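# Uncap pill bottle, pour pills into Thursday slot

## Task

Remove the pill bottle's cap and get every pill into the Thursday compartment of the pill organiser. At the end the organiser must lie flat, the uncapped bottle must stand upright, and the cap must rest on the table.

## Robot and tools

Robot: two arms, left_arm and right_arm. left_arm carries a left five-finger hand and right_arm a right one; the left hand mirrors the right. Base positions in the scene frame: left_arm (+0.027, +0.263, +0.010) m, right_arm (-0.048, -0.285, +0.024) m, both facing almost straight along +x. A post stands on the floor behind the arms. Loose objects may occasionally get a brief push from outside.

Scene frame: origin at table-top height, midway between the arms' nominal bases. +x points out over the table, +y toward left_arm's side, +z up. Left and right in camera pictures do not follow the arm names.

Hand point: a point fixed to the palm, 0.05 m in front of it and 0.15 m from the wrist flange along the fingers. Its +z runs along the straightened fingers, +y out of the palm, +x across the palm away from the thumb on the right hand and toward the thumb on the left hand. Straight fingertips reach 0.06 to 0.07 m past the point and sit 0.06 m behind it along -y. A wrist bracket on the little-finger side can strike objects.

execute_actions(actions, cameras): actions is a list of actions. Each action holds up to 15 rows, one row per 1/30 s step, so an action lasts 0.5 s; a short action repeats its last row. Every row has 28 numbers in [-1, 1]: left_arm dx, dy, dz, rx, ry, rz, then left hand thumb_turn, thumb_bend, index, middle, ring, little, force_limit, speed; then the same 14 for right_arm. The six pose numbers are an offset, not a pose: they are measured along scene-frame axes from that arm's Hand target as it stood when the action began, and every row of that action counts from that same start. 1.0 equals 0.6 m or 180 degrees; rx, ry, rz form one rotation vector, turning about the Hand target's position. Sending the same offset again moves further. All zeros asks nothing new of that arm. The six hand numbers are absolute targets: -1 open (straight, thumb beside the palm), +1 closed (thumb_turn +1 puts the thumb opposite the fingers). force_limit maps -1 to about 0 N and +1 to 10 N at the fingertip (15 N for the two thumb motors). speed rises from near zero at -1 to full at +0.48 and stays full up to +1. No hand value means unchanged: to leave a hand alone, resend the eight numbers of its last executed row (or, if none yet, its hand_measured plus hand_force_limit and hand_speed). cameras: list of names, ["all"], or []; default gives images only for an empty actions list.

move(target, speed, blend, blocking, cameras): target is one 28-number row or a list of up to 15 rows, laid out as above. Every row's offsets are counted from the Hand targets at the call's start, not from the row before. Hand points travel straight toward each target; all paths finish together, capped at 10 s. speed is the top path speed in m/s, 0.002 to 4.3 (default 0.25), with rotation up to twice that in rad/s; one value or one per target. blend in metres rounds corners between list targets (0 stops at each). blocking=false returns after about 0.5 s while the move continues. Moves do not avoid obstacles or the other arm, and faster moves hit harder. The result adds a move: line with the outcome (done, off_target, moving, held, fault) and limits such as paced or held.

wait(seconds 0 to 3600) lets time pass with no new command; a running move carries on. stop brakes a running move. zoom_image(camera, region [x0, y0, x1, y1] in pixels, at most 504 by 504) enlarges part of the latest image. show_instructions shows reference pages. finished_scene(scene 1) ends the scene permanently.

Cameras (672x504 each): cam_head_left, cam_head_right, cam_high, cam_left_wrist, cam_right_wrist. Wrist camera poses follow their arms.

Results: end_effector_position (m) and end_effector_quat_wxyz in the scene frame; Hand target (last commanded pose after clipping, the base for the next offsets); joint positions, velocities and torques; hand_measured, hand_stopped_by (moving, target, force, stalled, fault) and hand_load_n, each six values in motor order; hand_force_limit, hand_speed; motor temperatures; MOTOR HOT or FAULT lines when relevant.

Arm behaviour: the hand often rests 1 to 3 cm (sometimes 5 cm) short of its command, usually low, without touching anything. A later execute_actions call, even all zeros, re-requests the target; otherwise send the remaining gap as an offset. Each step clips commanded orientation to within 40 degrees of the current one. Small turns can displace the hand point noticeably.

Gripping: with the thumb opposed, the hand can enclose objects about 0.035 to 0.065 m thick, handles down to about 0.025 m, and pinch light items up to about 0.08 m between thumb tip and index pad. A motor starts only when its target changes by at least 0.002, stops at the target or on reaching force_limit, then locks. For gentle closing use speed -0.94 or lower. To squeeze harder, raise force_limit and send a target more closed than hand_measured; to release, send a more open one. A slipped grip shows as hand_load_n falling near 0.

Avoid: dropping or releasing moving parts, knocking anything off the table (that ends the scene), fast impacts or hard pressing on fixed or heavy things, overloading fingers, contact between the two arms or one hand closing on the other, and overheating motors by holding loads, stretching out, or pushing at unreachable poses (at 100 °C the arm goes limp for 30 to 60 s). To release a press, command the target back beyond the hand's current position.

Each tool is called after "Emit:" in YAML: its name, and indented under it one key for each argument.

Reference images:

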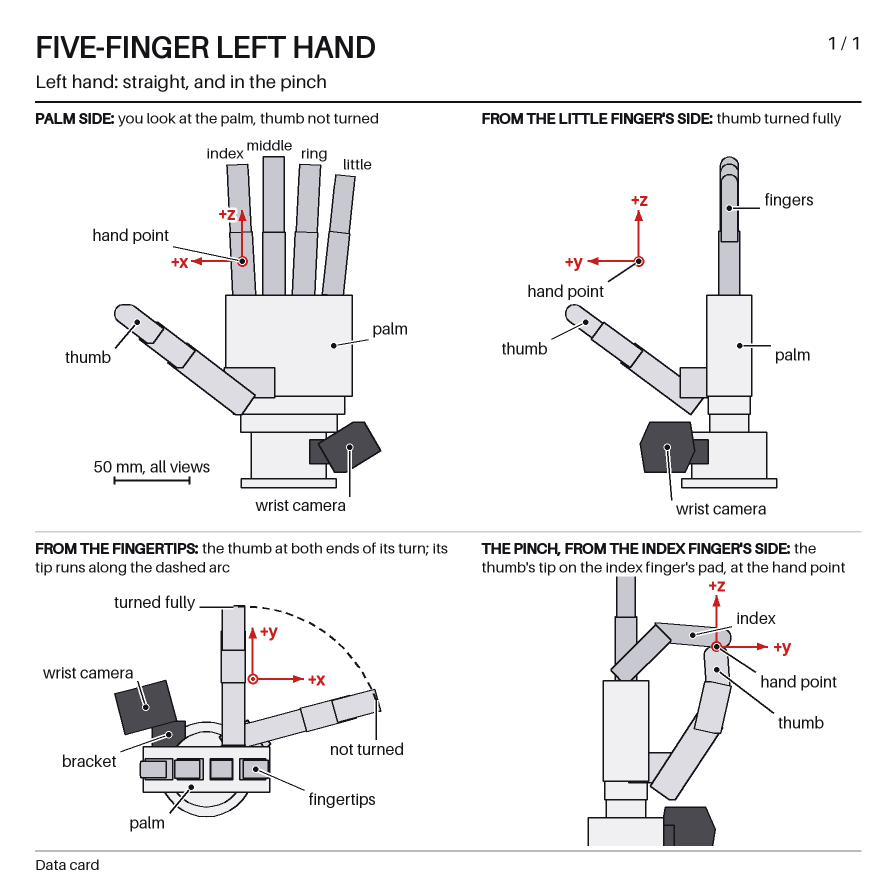

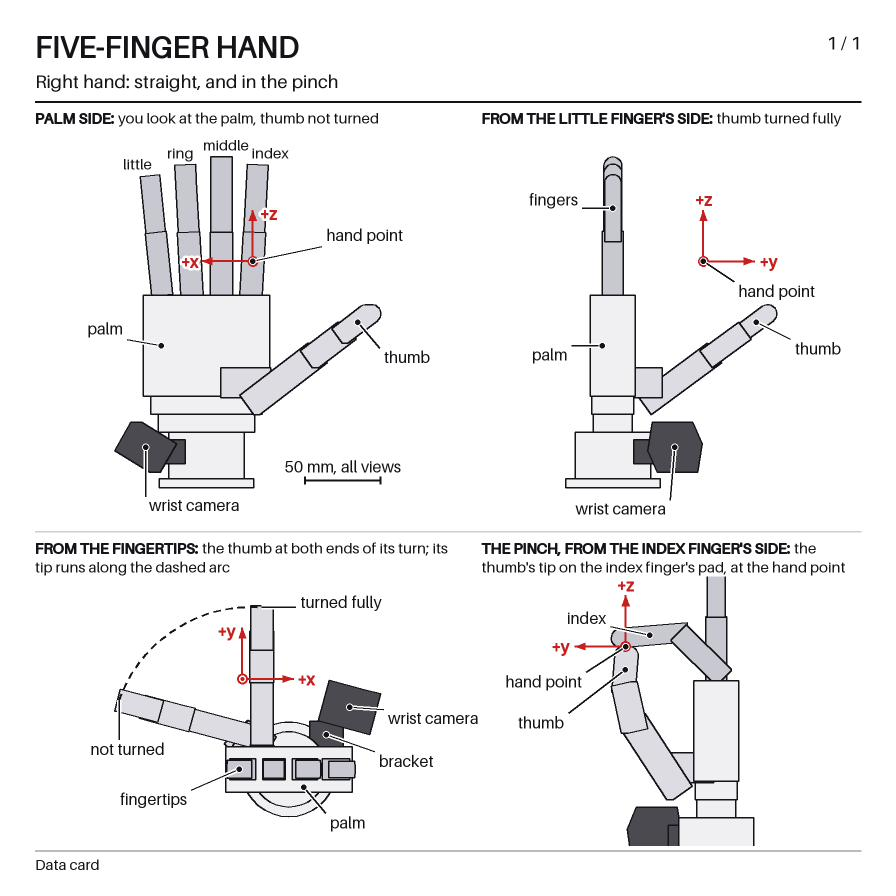

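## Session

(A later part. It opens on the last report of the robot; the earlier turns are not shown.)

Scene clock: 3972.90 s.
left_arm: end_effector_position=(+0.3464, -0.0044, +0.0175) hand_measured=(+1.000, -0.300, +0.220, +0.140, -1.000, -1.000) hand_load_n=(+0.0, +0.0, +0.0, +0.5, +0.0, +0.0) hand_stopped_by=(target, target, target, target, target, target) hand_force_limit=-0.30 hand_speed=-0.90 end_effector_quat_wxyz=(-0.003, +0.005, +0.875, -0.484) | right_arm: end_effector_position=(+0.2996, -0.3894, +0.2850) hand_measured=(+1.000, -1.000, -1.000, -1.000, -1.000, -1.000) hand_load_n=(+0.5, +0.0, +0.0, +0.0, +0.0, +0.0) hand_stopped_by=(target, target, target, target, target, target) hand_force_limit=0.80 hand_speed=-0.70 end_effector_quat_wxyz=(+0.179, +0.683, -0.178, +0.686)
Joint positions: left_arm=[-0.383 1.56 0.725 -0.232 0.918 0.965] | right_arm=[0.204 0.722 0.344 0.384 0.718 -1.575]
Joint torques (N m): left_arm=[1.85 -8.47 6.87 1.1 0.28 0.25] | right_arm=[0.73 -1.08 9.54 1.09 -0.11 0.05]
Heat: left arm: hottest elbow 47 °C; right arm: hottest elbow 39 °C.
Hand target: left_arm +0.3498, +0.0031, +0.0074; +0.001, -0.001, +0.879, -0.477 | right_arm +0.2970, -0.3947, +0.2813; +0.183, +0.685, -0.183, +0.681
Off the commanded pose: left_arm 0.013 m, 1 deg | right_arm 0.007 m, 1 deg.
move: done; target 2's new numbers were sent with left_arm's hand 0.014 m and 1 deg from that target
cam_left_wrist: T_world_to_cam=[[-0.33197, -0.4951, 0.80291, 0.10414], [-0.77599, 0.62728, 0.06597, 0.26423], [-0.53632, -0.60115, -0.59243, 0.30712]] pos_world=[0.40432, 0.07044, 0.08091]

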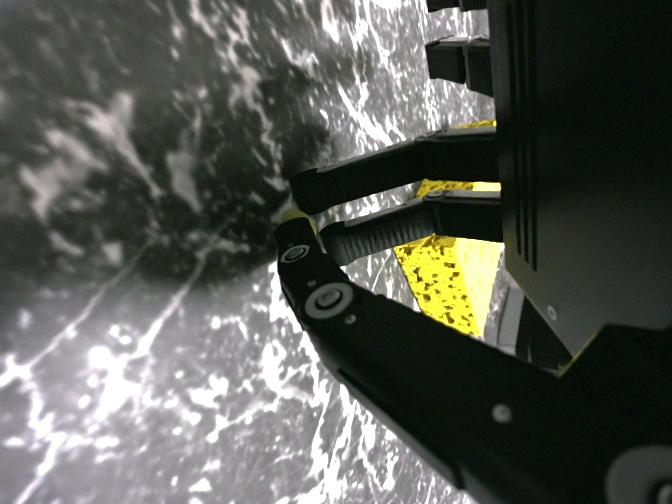

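Emit:
move:
  target: [0,0,0,0,0,0,1,-0.3,0.3,0.2,-1,-1,-0.6,-0.92,0,0,0,0,0,0,1,-1,-1,-1,-1,-1,0.8,-0.7]
  speed: 0.05
  cameras: ["cam_left_wrist"]

Emit:
zoom_image:
  camera: "cam_left_wrist"
  region: [190, 140, 400, 300]

Scene clock: 3977.37 s.
left_arm: end_effector_position=(+0.3465, -0.0040, +0.0163) hand_measured=(+1.000, -0.300, +0.300, +0.198, -1.000, -1.000) hand_load_n=(+0.0, +1.0, +0.5, +2.0, +0.0, +0.0) hand_stopped_by=(target, target, target, force, target, target) hand_force_limit=-0.60 hand_speed=-0.92 end_effector_quat_wxyz=(-0.003, +0.005, +0.876, -0.482) | right_arm: end_effector_position=(+0.2996, -0.3894, +0.2850) hand_measured=(+1.000, -1.000, -1.000, -1.000, -1.000, -1.000) hand_load_n=(+0.5, +0.0, +0.0, +0.0, +0.0, +0.0) hand_stopped_by=(target, target, target, target, target, target) hand_force_limit=0.80 hand_speed=-0.70 end_effector_quat_wxyz=(+0.179, +0.683, -0.178, +0.686)
Joint positions: left_arm=[-0.383 1.563 0.725 -0.232 0.915 0.965] | right_arm=[0.204 0.722 0.344 0.384 0.718 -1.575]
Joint torques (N m): left_arm=[1.9 -8.59 6.86 1.1 0.37 0.24] | right_arm=[0.73 -1.08 9.54 1.1 -0.11 0.05]
Heat: left arm: hottest elbow 47 °C; right arm: hottest elbow 39 °C.
Hand target: left_arm +0.3498, +0.0031, +0.0074; +0.001, -0.001, +0.879, -0.477 | right_arm +0.2970, -0.3947, +0.2813; +0.183, +0.685, -0.183, +0.681
Off the commanded pose: left_arm 0.012 m, 1 deg | right_arm 0.007 m, 1 deg.
move: done
cam_left_wrist: T_world_to_cam=[[-0.33101, -0.49784, 0.80161, 0.10499], [-0.77647, 0.62643, 0.06841, 0.2643], [-0.53621, -0.59979, -0.59391, 0.30669]] pos_world=[0.40442, 0.07065, 0.0799]

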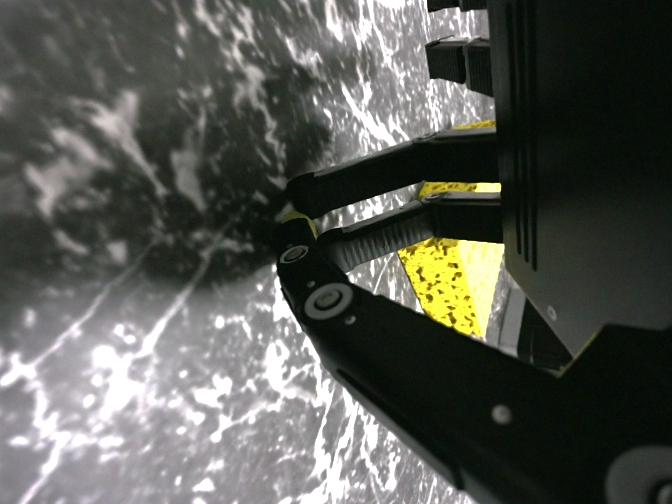

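Scaled by 2.400 from the camera's image (finer frame: 960x720).

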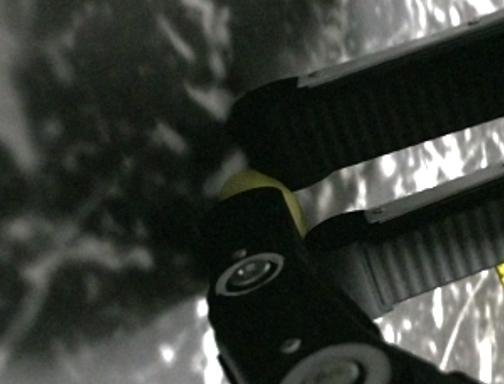

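Emit:
move:
  target: [0,0,0,0,0,0,1,-0.24,0.38,0.26,-1,-1,-0.4,-0.92,0,0,0,0,0,0,1,-1,-1,-1,-1,-1,0.8,-0.7]
  speed: 0.05
  cameras: ["cam_left_wrist"]

Emit:
zoom_image:
  camera: "cam_left_wrist"
  region: [190, 140, 400, 300]

Scene clock: 3980.83 s.
left_arm: end_effector_position=(+0.3465, -0.0040, +0.0161) hand_measured=(+1.000, -0.262, +0.366, +0.212, -1.000, -1.000) hand_load_n=(+0.5, +4.5, +3.5, +4.0, +0.0, +0.0) hand_stopped_by=(target, force, force, force, target, target) hand_force_limit=-0.40 hand_speed=-0.92 end_effector_quat_wxyz=(-0.004, +0.005, +0.876, -0.482) | right_arm: end_effector_position=(+0.2996, -0.3894, +0.2850) hand_measured=(+1.000, -1.000, -1.000, -1.000, -1.000, -1.000) hand_load_n=(+0.5, +0.0, +0.5, +0.0, +0.0, +0.0) hand_stopped_by=(target, target, target, target, target, target) hand_force_limit=0.80 hand_speed=-0.70 end_effector_quat_wxyz=(+0.179, +0.683, -0.178, +0.686)
Joint positions: left_arm=[-0.383 1.563 0.725 -0.232 0.915 0.965] | right_arm=[0.204 0.722 0.344 0.384 0.718 -1.575]
Joint torques (N m): left_arm=[1.9 -8.7 6.86 1.09 0.38 0.24] | right_arm=[0.73 -1.08 9.54 1.1 -0.11 0.05]
Heat: left arm: hottest elbow 47 °C; right arm: hottest elbow 39 °C.
Hand target: left_arm +0.3498, +0.0031, +0.0074; +0.001, -0.001, +0.879, -0.477 | right_arm +0.2970, -0.3947, +0.2813; +0.183, +0.685, -0.183, +0.681
Off the commanded pose: left_arm 0.012 m, 1 deg | right_arm 0.007 m, 1 deg.
move: done
cam_left_wrist: T_world_to_cam=[[-0.33077, -0.49793, 0.80166, 0.10498], [-0.77643, 0.62644, 0.06873, 0.26426], [-0.53642, -0.5997, -0.59381, 0.3067]] pos_world=[0.40442, 0.07065, 0.0798]

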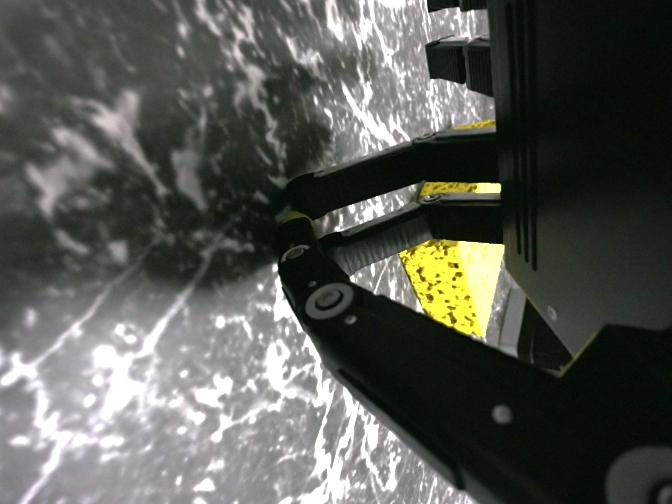

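Scaled by 2.400 from the camera's image (finer frame: 960x720).

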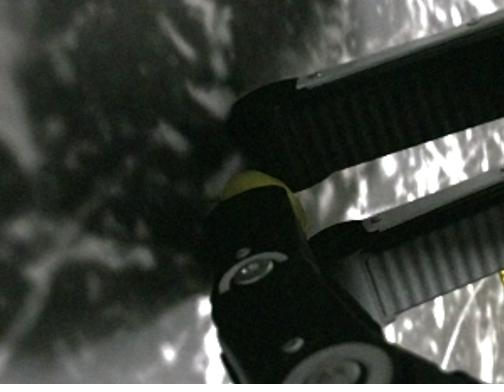

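Emit:
move:
  target: [0,0,0.07,0,0,0,1,-0.24,0.38,0.26,-1,-1,-0.4,-0.92,0,0,0,0,0,0,1,-1,-1,-1,-1,-1,0.8,-0.7]
  speed: 0.04
  cameras: ["cam_left_wrist"]

Emit:
zoom_image:
  camera: "cam_left_wrist"
  region: [190, 140, 400, 300]

Scene clock: 3985.60 s.
left_arm: end_effector_position=(+0.3311, +0.0030, +0.0353) hand_measured=(+1.000, -0.262, +0.366, +0.212, -1.000, -1.000) hand_load_n=(+0.5, +4.0, +4.0, +0.0, +0.0, +0.0) hand_stopped_by=(target, force, force, force, target, target) hand_force_limit=-0.40 hand_speed=-0.92 end_effector_quat_wxyz=(-0.020, -0.005, +0.881, -0.473) | right_arm: end_effector_position=(+0.2996, -0.3894, +0.2850) hand_measured=(+1.000, -1.000, -1.000, -1.000, -1.000, -1.000) hand_load_n=(+0.0, +0.0, +0.0, +0.0, +0.0, +0.0) hand_stopped_by=(target, target, target, target, target, target) hand_force_limit=0.80 hand_speed=-0.70 end_effector_quat_wxyz=(+0.179, +0.683, -0.178, +0.686)
Joint positions: left_arm=[-0.383 1.493 0.725 -0.347 0.909 0.969] | right_arm=[0.204 0.722 0.344 0.384 0.718 -1.575]
Joint torques (N m): left_arm=[1.79 -10.23 10.63 0.24 0.6 0.2] | right_arm=[0.79 -1.08 9.54 1.1 -0.11 0.05]
Heat: left arm: hottest elbow 46 °C; right arm: hottest elbow 39 °C.
Hand target: left_arm +0.3498, +0.0031, +0.0494; +0.001, -0.001, +0.879, -0.477 | right_arm +0.2970, -0.3947, +0.2813; +0.183, +0.685, -0.183, +0.681
Off the commanded pose: left_arm 0.023 m, 2 deg | right_arm 0.007 m, 1 deg.
move: off_target (left_arm)
cam_left_wrist: T_world_to_cam=[[-0.30043, -0.51513, 0.80273, 0.07801], [-0.77369, 0.62381, 0.11075, 0.2442], [-0.5578, -0.58779, -0.58596, 0.32079]] pos_world=[0.39131, 0.07641, 0.09831]

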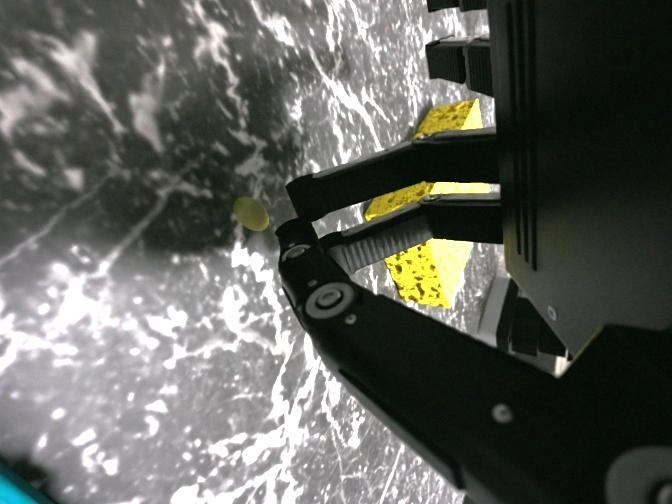

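Scaled by 2.400 from the camera's image (finer frame: 960x720).

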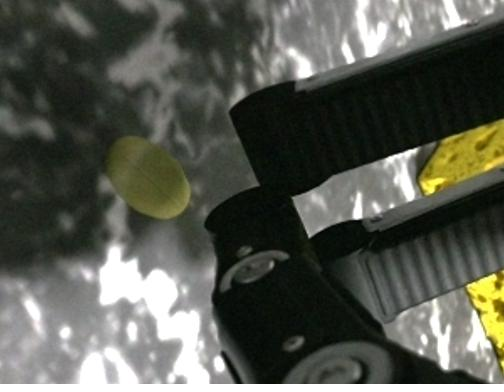

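Emit:
move:
  target:
    - [0,0,0.02,0,0,0,0.65,-0.35,0.05,-1,-1,-1,-0.4,-0.7,0,0,0,0,0,0,1,-1,-1,-1,-1,-1,0.8,-0.7]
    - [0.025,0.001,0,0,0,0.0667,0.65,-0.35,0.05,-1,-1,-1,-0.4,-0.7,0,0,0,0,0,0,1,-1,-1,-1,-1,-1,0.8,-0.7]
  speed: 0.06
  cameras: ["cam_left_wrist"]

Emit:
zoom_image:
  camera: "cam_left_wrist"
  region: [190, 140, 400, 300]

Scene clock: 4045.90 s.
left_arm: end_effector_position=(+0.3581, +0.0010, +0.0433) hand_measured=(+0.650, -0.350, +0.050, -1.000, -1.000, -1.000) hand_load_n=(+0.0, +0.0, +0.0, +0.0, +0.0, +0.0) hand_stopped_by=(target, target, target, target, target, target) hand_force_limit=-0.40 hand_speed=-0.70 end_effector_quat_wxyz=(+0.037, -0.089, +0.877, -0.470) | right_arm: end_effector_position=(+0.2996, -0.3894, +0.2850) hand_measured=(+1.000, -1.000, -1.000, -1.000, -1.000, -1.000) hand_load_n=(+0.0, +0.0, +0.0, +0.0, +0.0, +0.0) hand_stopped_by=(target, target, target, target, target, target) hand_force_limit=0.80 hand_speed=-0.70 end_effector_quat_wxyz=(+0.179, +0.683, -0.178, +0.686)
Joint positions: left_arm=[-0.381 1.451 0.682 -0.141 0.792 0.72] | right_arm=[0.204 0.722 0.344 0.384 0.718 -1.575]
Joint torques (N m): left_arm=[1.55 -9.99 7.95 1.46 0.48 0.05] | right_arm=[0.73 -1.03 9.54 1.1 -0.11 0.05]
Heat: left arm: hottest elbow 47 °C; right arm: hottest elbow 40 °C.
Hand target: left_arm +0.3647, +0.0038, +0.0493; +0.051, -0.093, +0.874, -0.475 | right_arm +0.2970, -0.3947, +0.2813; +0.183, +0.685, -0.183, +0.681
Off the commanded pose: left_arm 0.009 m, 2 deg | right_arm 0.007 m, 1 deg.
move: done
cam_left_wrist: T_world_to_cam=[[-0.20592, -0.57097, 0.79473, 0.04522], [-0.8858, 0.45391, 0.09659, 0.30644], [-0.41589, -0.68408, -0.59923, 0.28924]] pos_world=[0.40105, 0.08458, 0.10778]

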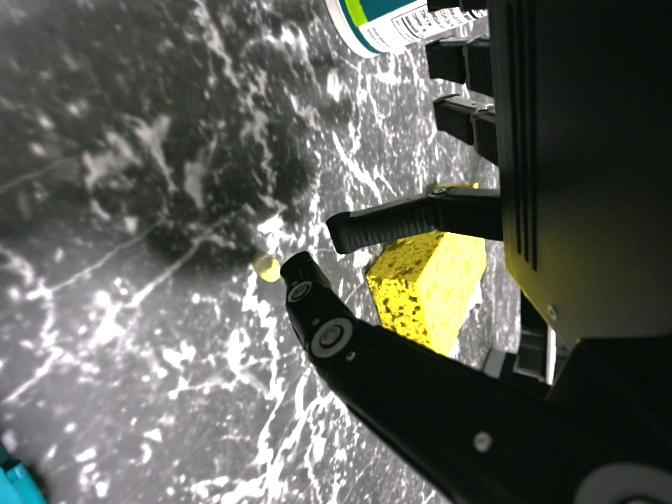

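Scaled by 2.400 from the camera's image (finer frame: 960x720).

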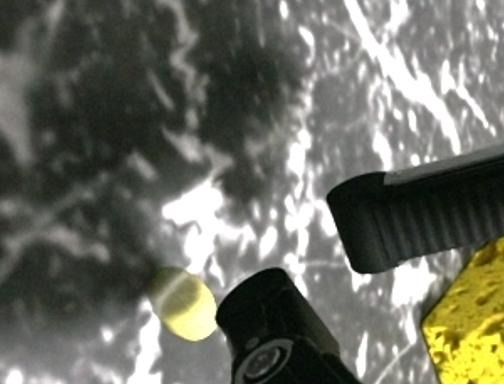

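Emit:
execute_actions:
  actions: []
  cameras: ["cam_head_left","cam_head_right","cam_high"]

Emit:
zoom_image:
  camera: "cam_head_right"
  region: [280, 180, 420, 300]

Emit:
zoom_image:
  camera: "cam_high"
  region: [260, 170, 370, 310]

Scene clock: 4051.33 s.
left_arm: end_effector_position=(+0.3581, +0.0010, +0.0433) hand_measured=(+0.650, -0.350, +0.050, -1.000, -1.000, -1.000) hand_load_n=(+0.0, +0.0, +0.0, +0.0, +0.0, +0.0) hand_stopped_by=(target, target, target, target, target, target) hand_force_limit=-0.40 hand_speed=-0.70 end_effector_quat_wxyz=(+0.037, -0.089, +0.877, -0.470) | right_arm: end_effector_position=(+0.2996, -0.3894, +0.2850) hand_measured=(+1.000, -1.000, -1.000, -1.000, -1.000, -1.000) hand_load_n=(+0.0, +0.0, +0.0, +0.0, +0.0, +0.0) hand_stopped_by=(target, target, target, target, target, target) hand_force_limit=0.80 hand_speed=-0.70 end_effector_quat_wxyz=(+0.179, +0.683, -0.178, +0.686)
Joint positions: left_arm=[-0.381 1.451 0.682 -0.141 0.792 0.719] | right_arm=[0.204 0.722 0.344 0.384 0.718 -1.575]
Joint velocities: within noise
Joint torques (N m): left_arm=[1.49 -9.93 7.97 1.43 0.48 0.05] | right_arm=[0.73 -1.08 9.52 1.1 -0.11 0.05]
Motor temperatures (°C): left_arm=[28 31 47 27 32 30] | right_arm=[27 34 40 32 30 28]
Heat: left arm: hottest elbow 47 °C; right arm: hottest elbow 40 °C.
Hand target: left_arm +0.3648, +0.0038, +0.0494; +0.051, -0.093, +0.874, -0.475 | right_arm +0.2970, -0.3947, +0.2813; +0.183, +0.685, -0.183, +0.681
Off the commanded pose: left_arm 0.009 m, 2 deg | right_arm 0.007 m, 1 deg.
Images, in order (width x height): cam_head_left 672x504, cam_head_right 672x504, cam_high 672x504.

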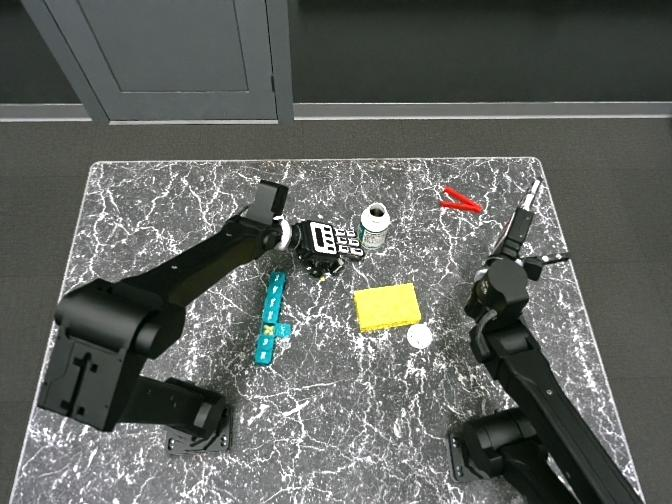

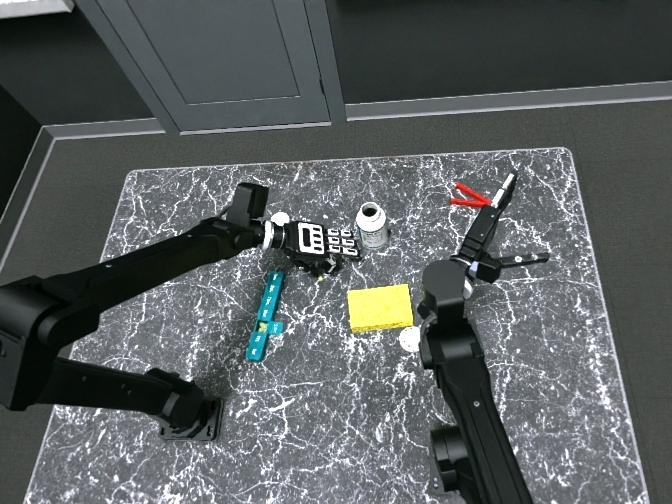

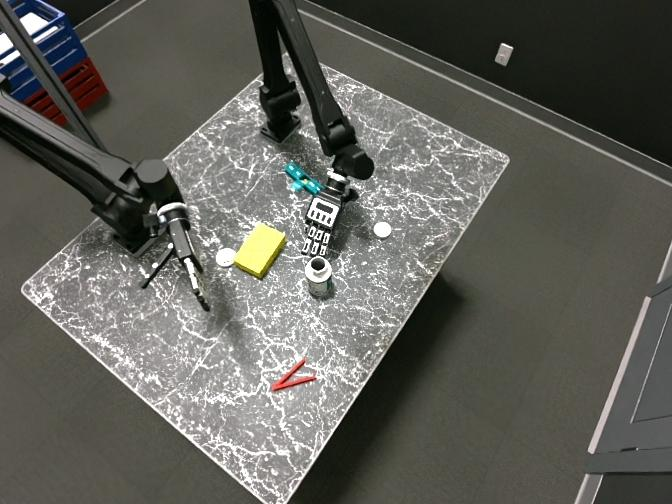

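Scaled by 3.600 from the camera's image (finer frame: 960x720).

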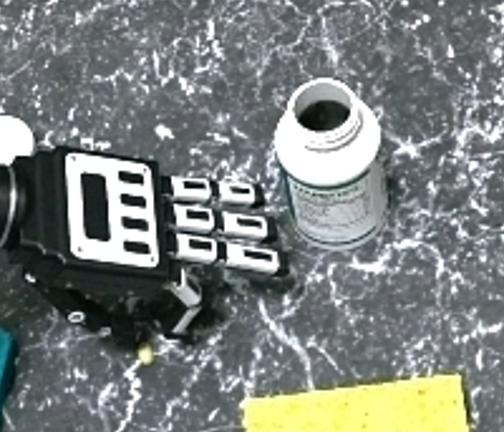

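Scaled by 3.600 from the camera's image (finer frame: 960x720).

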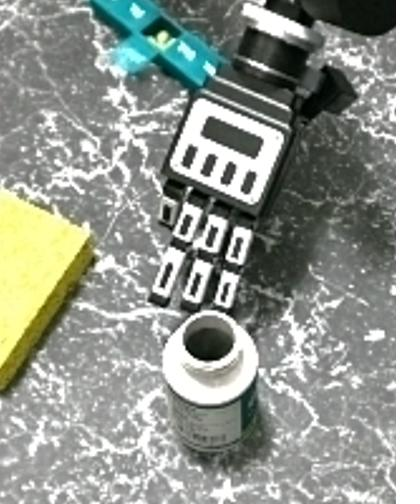

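Emit:
move:
  target: [-0.0167,-0.0025,-0.025,0,0,0,0.65,-0.35,0.05,-1,-1,-1,-0.4,-0.7,0,0,0,0,0,0,1,-1,-1,-1,-1,-1,0.8,-0.7]
  speed: 0.05
  cameras: ["cam_left_wrist"]

Emit:
zoom_image:
  camera: "cam_left_wrist"
  region: [190, 140, 400, 300]

Scene clock: 4060.20 s.
left_arm: end_effector_position=(+0.3530, +0.0036, +0.0339) hand_measured=(+0.650, -0.350, +0.050, -1.000, -1.000, -1.000) hand_load_n=(+0.0, +0.0, +0.0, -0.5, +0.0, +0.0) hand_stopped_by=(target, target, target, target, target, target) hand_force_limit=-0.40 hand_speed=-0.70 end_effector_quat_wxyz=(+0.046, -0.092, +0.875, -0.473) | right_arm: end_effector_position=(+0.2996, -0.3894, +0.2850) hand_measured=(+1.000, -1.000, -1.000, -1.000, -1.000, -1.000) hand_load_n=(+0.5, +0.0, +0.0, +0.0, +0.0, +0.0) hand_stopped_by=(target, target, target, target, target, target) hand_force_limit=0.80 hand_speed=-0.70 end_effector_quat_wxyz=(+0.179, +0.683, -0.178, +0.686)
Joint positions: left_arm=[-0.381 1.451 0.641 -0.075 0.783 0.705] | right_arm=[0.204 0.722 0.344 0.384 0.718 -1.575]
Joint torques (N m): left_arm=[0.26 -8.82 7.75 1.52 0.47 0.05] | right_arm=[0.73 -1.08 9.54 1.1 -0.11 0.05]
Heat: left arm: hottest elbow 47 °C; right arm: hottest elbow 40 °C.
Hand target: left_arm +0.3549, +0.0022, +0.0344; +0.051, -0.093, +0.874, -0.475 | right_arm +0.2970, -0.3947, +0.2813; +0.183, +0.685, -0.183, +0.681
Off the commanded pose: left_arm 0.002 m, 1 deg | right_arm 0.007 m, 1 deg.
move: done
cam_left_wrist: T_world_to_cam=[[-0.20916, -0.56988, 0.79466, 0.05423], [-0.89317, 0.44218, 0.08202, 0.3048], [-0.39813, -0.69261, -0.60149, 0.27711]] pos_world=[0.39391, 0.08806, 0.09858]

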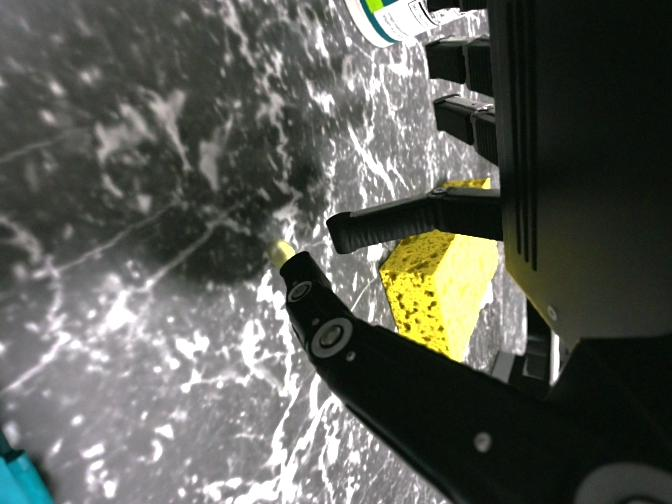

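Scaled by 2.400 from the camera's image (finer frame: 960x720).

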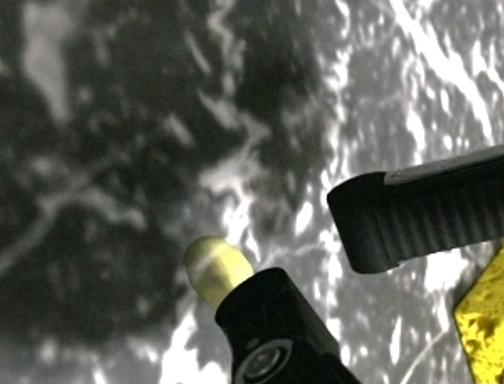

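Emit:
move:
  target: [-0.0063,-0.0053,-0.0283,0,0,0,0.65,-0.35,0.05,-1,-1,-1,-0.4,-0.7,0,0,0,0,0,0,1,-1,-1,-1,-1,-1,0.8,-0.7]
  speed: 0.05
  cameras: ["cam_left_wrist"]

Emit:
zoom_image:
  camera: "cam_left_wrist"
  region: [190, 140, 400, 300]

Scene clock: 4067.03 s.
left_arm: end_effector_position=(+0.3526, +0.0044, +0.0188) hand_measured=(+0.650, -0.350, +0.050, -1.000, -1.000, -1.000) hand_load_n=(+0.0, +0.0, +0.0, +0.0, +0.0, +0.0) hand_stopped_by=(target, target, target, target, target, target) hand_force_limit=-0.40 hand_speed=-0.70 end_effector_quat_wxyz=(+0.051, -0.096, +0.874, -0.473) | right_arm: end_effector_position=(+0.2996, -0.3894, +0.2850) hand_measured=(+1.000, -1.000, -1.000, -1.000, -1.000, -1.000) hand_load_n=(+0.5, +0.0, +0.0, +0.0, +0.0, +0.0) hand_stopped_by=(target, target, target, target, target, target) hand_force_limit=0.80 hand_speed=-0.70 end_effector_quat_wxyz=(+0.179, +0.683, -0.178, +0.686)
Joint positions: left_arm=[-0.381 1.485 0.616 -0.002 0.775 0.692] | right_arm=[0.204 0.722 0.344 0.384 0.718 -1.575]
Joint torques (N m): left_arm=[-0.73 -8.29 7.46 1.47 0.46 0.07] | right_arm=[0.73 -1.08 9.54 1.09 -0.11 0.05]
Heat: left arm: hottest elbow 46 °C; right arm: hottest elbow 40 °C.
Hand target: left_arm +0.3511, -0.0009, +0.0173; +0.051, -0.093, +0.874, -0.475 | right_arm +0.2970, -0.3947, +0.2813; +0.183, +0.685, -0.183, +0.681
Off the commanded pose: left_arm 0.006 m, 0 deg | right_arm 0.007 m, 1 deg.
move: done
cam_left_wrist: T_world_to_cam=[[-0.20591, -0.57124, 0.79454, 0.06549], [-0.89887, 0.43138, 0.07719, 0.30736], [-0.38684, -0.69829, -0.60229, 0.2644]] pos_world=[0.39204, 0.08945, 0.08348]

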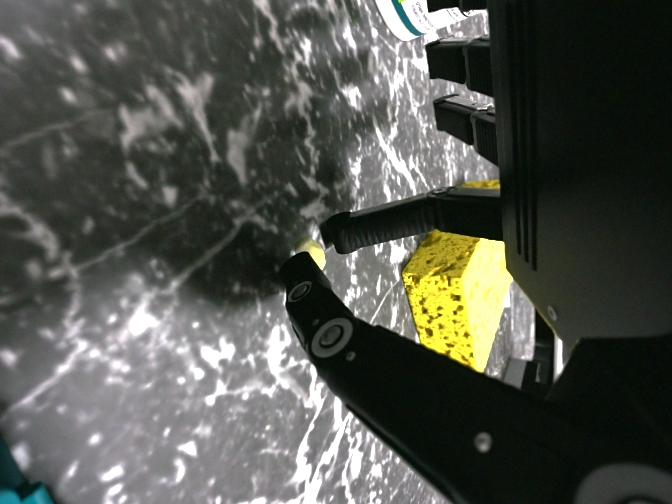

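Scaled by 2.400 from the camera's image (finer frame: 960x720).

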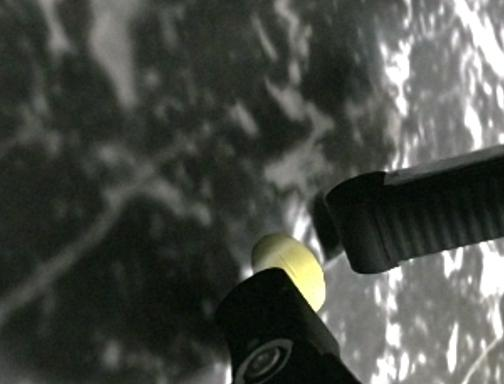

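Emit:
move:
  target: [-0.0083,-0.015,-0.005,0,0,0,0.65,-0.35,0.05,-1,-1,-1,-0.4,-0.7,0,0,0,0,0,0,1,-1,-1,-1,-1,-1,0.8,-0.7]
  speed: 0.05
  cameras: ["cam_left_wrist"]

Emit:
zoom_image:
  camera: "cam_left_wrist"
  region: [190, 140, 400, 300]

Scene clock: 4073.73 s.
left_arm: end_effector_position=(+0.3482, -0.0049, +0.0167) hand_measured=(+0.650, -0.350, +0.050, -1.000, -1.000, -1.000) hand_load_n=(+0.0, +0.0, +0.0, +0.0, +0.0, +0.0) hand_stopped_by=(target, target, target, target, target, target) hand_force_limit=-0.40 hand_speed=-0.70 end_effector_quat_wxyz=(+0.052, -0.096, +0.874, -0.474) | right_arm: end_effector_position=(+0.2996, -0.3894, +0.2850) hand_measured=(+1.000, -1.000, -1.000, -1.000, -1.000, -1.000) hand_load_n=(+0.0, +0.0, +0.0, +0.0, -0.5, +0.0) hand_stopped_by=(target, target, target, target, target, target) hand_force_limit=0.80 hand_speed=-0.70 end_effector_quat_wxyz=(+0.179, +0.683, -0.178, +0.686)
Joint positions: left_arm=[-0.41 1.489 0.607 0.034 0.756 0.662] | right_arm=[0.204 0.722 0.344 0.384 0.718 -1.575]
Joint torques (N m): left_arm=[-0.79 -8.18 7.32 1.52 0.44 0.04] | right_arm=[0.73 -1.08 9.52 1.11 -0.11 0.05]
Heat: left arm: hottest elbow 46 °C; right arm: hottest elbow 40 °C.
Hand target: left_arm +0.3459, -0.0099, +0.0143; +0.051, -0.093, +0.874, -0.475 | right_arm +0.2970, -0.3947, +0.2813; +0.183, +0.685, -0.183, +0.681
Off the commanded pose: left_arm 0.006 m, 0 deg | right_arm 0.007 m, 1 deg.
move: done
cam_left_wrist: T_world_to_cam=[[-0.20804, -0.57061, 0.79443, 0.06165], [-0.89883, 0.43186, 0.0748, 0.30772], [-0.38577, -0.6985, -0.60273, 0.25464]] pos_world=[0.38765, 0.08015, 0.08148]

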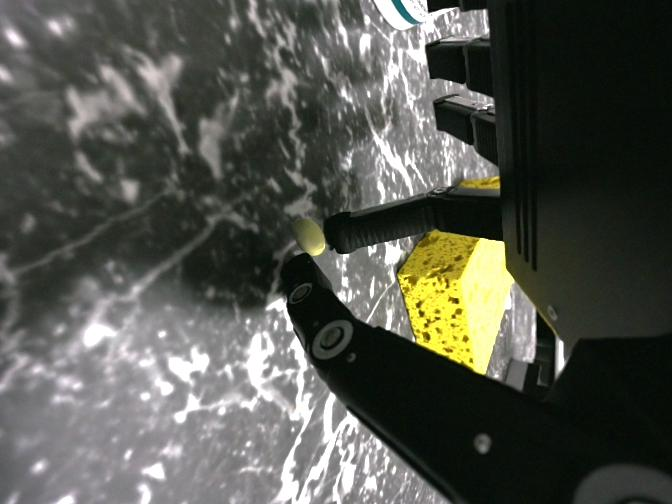

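Scaled by 2.400 from the camera's image (finer frame: 960x720).

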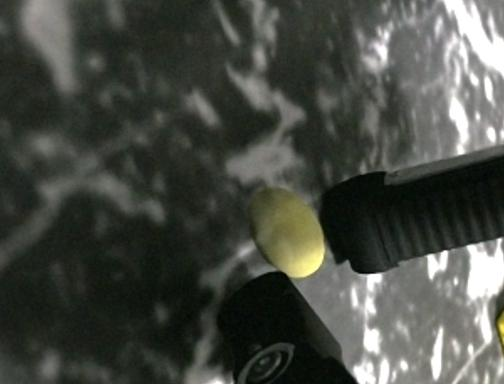

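Emit:
move:
  target: [0,0,-0.015,0,0,0,0.65,-0.35,0.05,-1,-1,-1,-0.4,-0.7,0,0,0,0,0,0,1,-1,-1,-1,-1,-1,0.8,-0.7]
  speed: 0.05
  cameras: ["cam_left_wrist"]

Emit:
zoom_image:
  camera: "cam_left_wrist"
  region: [190, 140, 400, 300]

Scene clock: 4081.20 s.
left_arm: end_effector_position=(+0.3496, -0.0068, +0.0152) hand_measured=(+0.650, -0.350, +0.050, -1.000, -1.000, -1.000) hand_load_n=(+0.0, +0.0, -4.0, +0.0, +0.0, +0.0) hand_stopped_by=(target, target, target, target, target, target) hand_force_limit=-0.40 hand_speed=-0.70 end_effector_quat_wxyz=(+0.054, -0.098, +0.871, -0.478) | right_arm: end_effector_position=(+0.2996, -0.3894, +0.2850) hand_measured=(+1.000, -1.000, -1.000, -1.000, -1.000, -1.000) hand_load_n=(+0.0, +0.0, +0.0, +0.0, +0.0, +0.0) hand_stopped_by=(target, target, target, target, target, target) hand_force_limit=0.80 hand_speed=-0.70 end_effector_quat_wxyz=(+0.179, +0.683, -0.178, +0.686)
Joint positions: left_arm=[-0.41 1.499 0.603 0.064 0.759 0.647] | right_arm=[0.204 0.722 0.344 0.384 0.718 -1.575]
Joint torques (N m): left_arm=[-0.79 -7.06 6.95 1.69 0.31 0.19] | right_arm=[0.73 -1.08 9.52 1.1 -0.11 0.05]
Heat: left arm: hottest elbow 46 °C; right arm: hottest elbow 40 °C.
Hand target: left_arm +0.3462, -0.0100, +0.0054; +0.051, -0.093, +0.874, -0.475 | right_arm +0.2970, -0.3947, +0.2813; +0.183, +0.685, -0.183, +0.681
Off the commanded pose: left_arm 0.011 m, 1 deg | right_arm 0.007 m, 1 deg.
move: off_target (left_arm)
cam_left_wrist: T_world_to_cam=[[-0.20613, -0.56303, 0.80032, 0.06139], [-0.90137, 0.42758, 0.06865, 0.31089], [-0.38085, -0.70723, -0.59564, 0.25095]] pos_world=[0.38846, 0.07911, 0.079]

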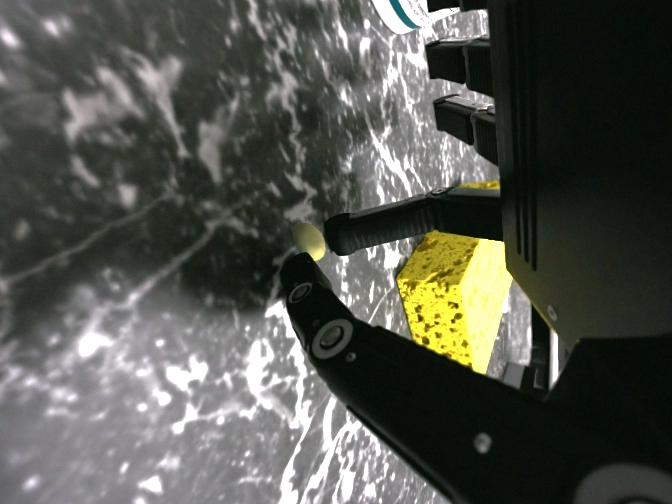

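Scaled by 2.400 from the camera's image (finer frame: 960x720).

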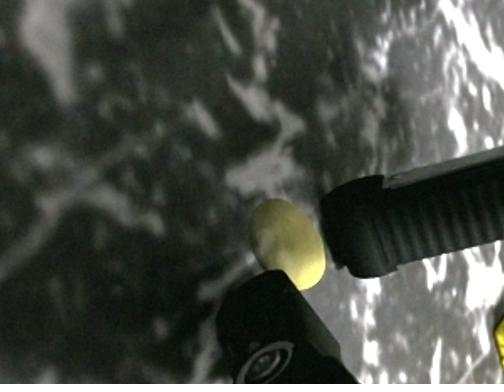

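Emit:
move:
  target: [0,0,0.005,0,0,0,0.65,-0.35,0.13,-1,-1,-1,-0.3,-0.9,0,0,0,0,0,0,1,-1,-1,-1,-1,-1,0.8,-0.7]
  speed: 0.05
  cameras: ["cam_left_wrist"]

Emit:
zoom_image:
  camera: "cam_left_wrist"
  region: [190, 140, 400, 300]

Scene clock: 4085.83 s.
left_arm: end_effector_position=(+0.3494, -0.0072, +0.0150) hand_measured=(+0.650, -0.350, +0.130, -1.000, -1.000, -1.000) hand_load_n=(+0.0, +0.0, +0.0, +0.0, +0.0, -0.5) hand_stopped_by=(target, target, target, target, target, target) hand_force_limit=-0.30 hand_speed=-0.90 end_effector_quat_wxyz=(+0.054, -0.098, +0.871, -0.478) | right_arm: end_effector_position=(+0.2996, -0.3894, +0.2850) hand_measured=(+1.000, -1.000, -1.000, -1.000, -1.000, -1.000) hand_load_n=(+0.5, +0.0, +0.0, +0.0, +0.0, +0.0) hand_stopped_by=(target, target, target, target, target, target) hand_force_limit=0.80 hand_speed=-0.70 end_effector_quat_wxyz=(+0.179, +0.683, -0.178, +0.686)
Joint positions: left_arm=[-0.412 1.499 0.602 0.065 0.759 0.647] | right_arm=[0.204 0.722 0.344 0.384 0.718 -1.575]
Joint torques (N m): left_arm=[-0.62 -7.77 7.17 1.25 0.32 0.2] | right_arm=[0.73 -1.08 9.55 1.1 -0.11 0.05]
Heat: left arm: hottest elbow 46 °C; right arm: hottest elbow 40 °C.
Hand target: left_arm +0.3459, -0.0099, +0.0082; +0.051, -0.093, +0.874, -0.475 | right_arm +0.2970, -0.3947, +0.2813; +0.183, +0.685, -0.183, +0.681
Off the commanded pose: left_arm 0.008 m, 1 deg | right_arm 0.007 m, 1 deg.
move: done
cam_left_wrist: T_world_to_cam=[[-0.20669, -0.56282, 0.80032, 0.06146], [-0.90107, 0.42823, 0.06844, 0.3107], [-0.38125, -0.707, -0.59565, 0.25074]] pos_world=[0.38826, 0.07881, 0.0789]

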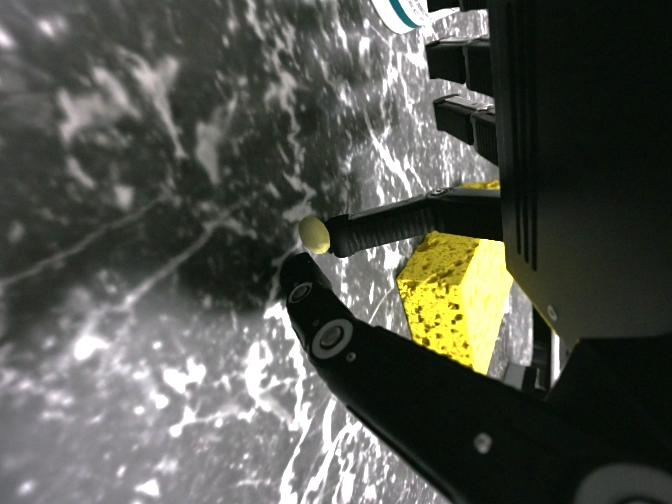

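Scaled by 2.400 from the camera's image (finer frame: 960x720).

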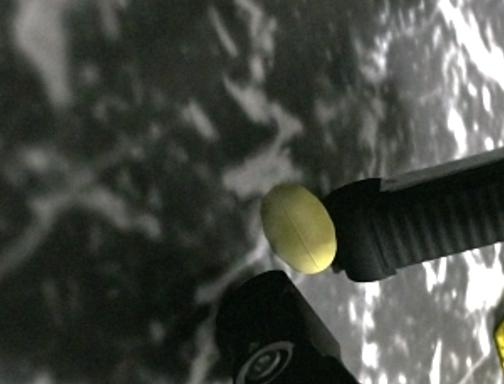

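Emit:
execute_actions:
  actions: []
  cameras: ["cam_head_left","cam_head_right","cam_left_wrist"]

Emit:
zoom_image:
  camera: "cam_head_right"
  region: [290, 240, 350, 300]

Emit:
zoom_image:
  camera: "cam_head_left"
  region: [295, 240, 355, 300]

Emit:
zoom_image:
  camera: "cam_left_wrist"
  region: [270, 190, 350, 270]

Scene clock: 4094.33 s.
left_arm: end_effector_position=(+0.3494, -0.0072, +0.0150) hand_measured=(+0.650, -0.350, +0.130, -1.000, -1.000, -1.000) hand_load_n=(+0.0, +0.0, +0.0, +0.0, +0.0, +0.0) hand_stopped_by=(target, target, target, target, target, target) hand_force_limit=-0.30 hand_speed=-0.90 end_effector_quat_wxyz=(+0.054, -0.098, +0.871, -0.478) | right_arm: end_effector_position=(+0.2996, -0.3894, +0.2850) hand_measured=(+1.000, -1.000, -1.000, -1.000, -1.000, -1.000) hand_load_n=(+0.0, +0.0, +0.0, +0.0, +0.0, +0.0) hand_stopped_by=(target, target, target, target, target, target) hand_force_limit=0.80 hand_speed=-0.70 end_effector_quat_wxyz=(+0.179, +0.683, -0.178, +0.686)
Joint positions: left_arm=[-0.412 1.499 0.602 0.065 0.759 0.647] | right_arm=[0.204 0.722 0.344 0.384 0.718 -1.575]
Joint velocities: within noise
Joint torques (N m): left_arm=[-0.73 -7.77 7.19 1.24 0.32 0.2] | right_arm=[0.73 -1.08 9.52 1.1 -0.11 0.05]
Motor temperatures (°C): left_arm=[28 31 45 28 32 30] | right_arm=[27 34 40 32 30 28]
Heat: left arm: hottest elbow 45 °C; right arm: hottest elbow 40 °C.
Hand target: left_arm +0.3459, -0.0099, +0.0082; +0.051, -0.093, +0.874, -0.475 | right_arm +0.2970, -0.3947, +0.2813; +0.183, +0.685, -0.183, +0.681
Off the commanded pose: left_arm 0.008 m, 1 deg | right_arm 0.007 m, 1 deg.
camera_calibration:
cam_left_wrist: T_world_to_cam=[[-0.20669, -0.56282, 0.80032, 0.06146], [-0.90107, 0.42823, 0.06844, 0.3107], [-0.38125, -0.707, -0.59565, 0.25074]] pos_world=[0.38826, 0.07881, 0.0789]
Images, in order (width x height): cam_head_left 672x504, cam_head_right 672x504, cam_left_wrist 672x504.

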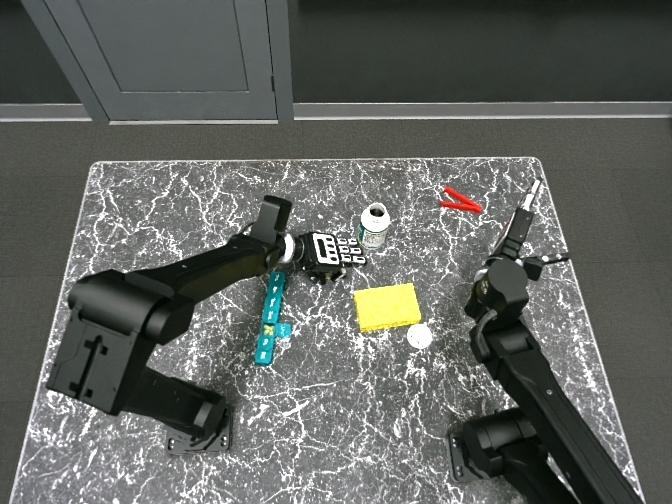

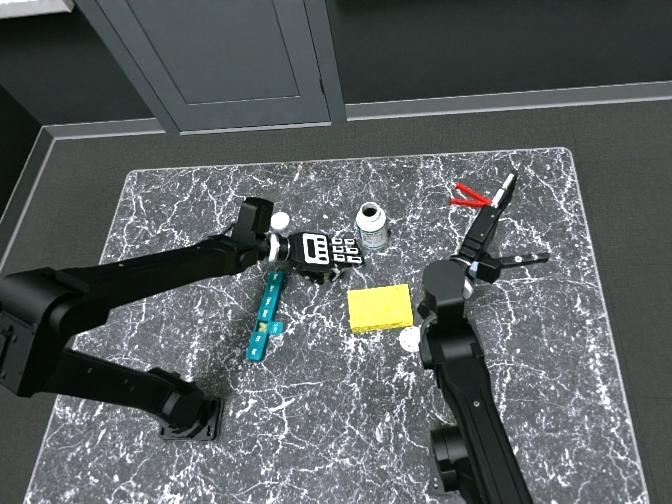

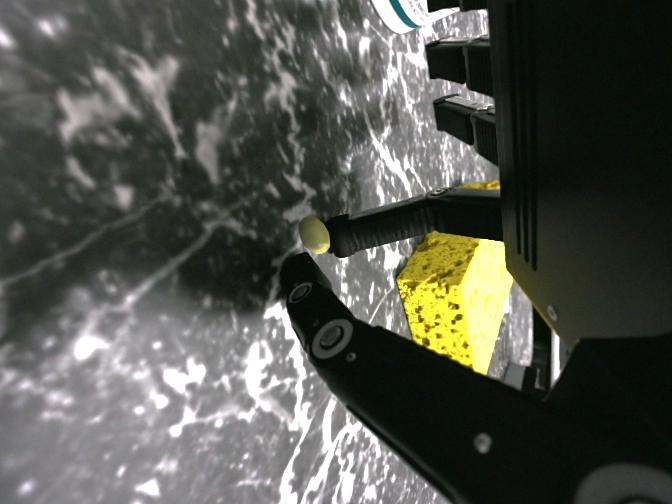

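Scaled by 8.400 from the camera's image (finer frame: 960x720).

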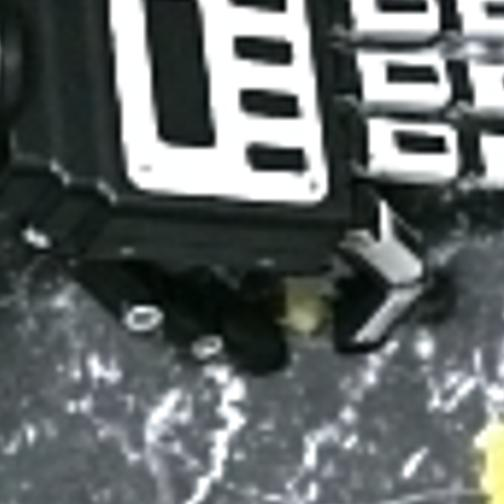

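Scaled by 8.400 from the camera's image (finer frame: 960x720).

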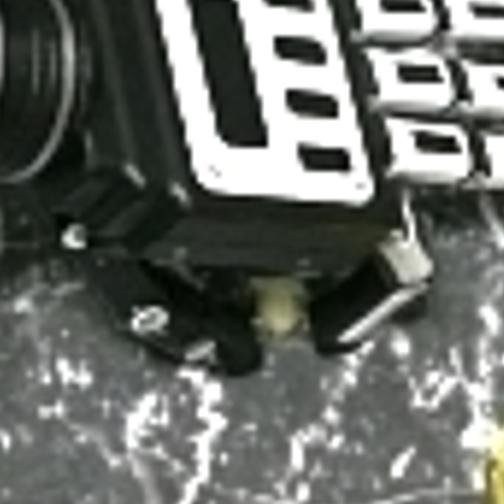

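Scaled by 6.300 from the camera's image (finer frame: 960x720).

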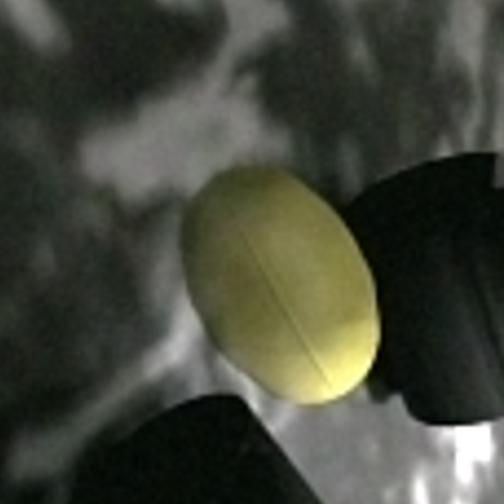

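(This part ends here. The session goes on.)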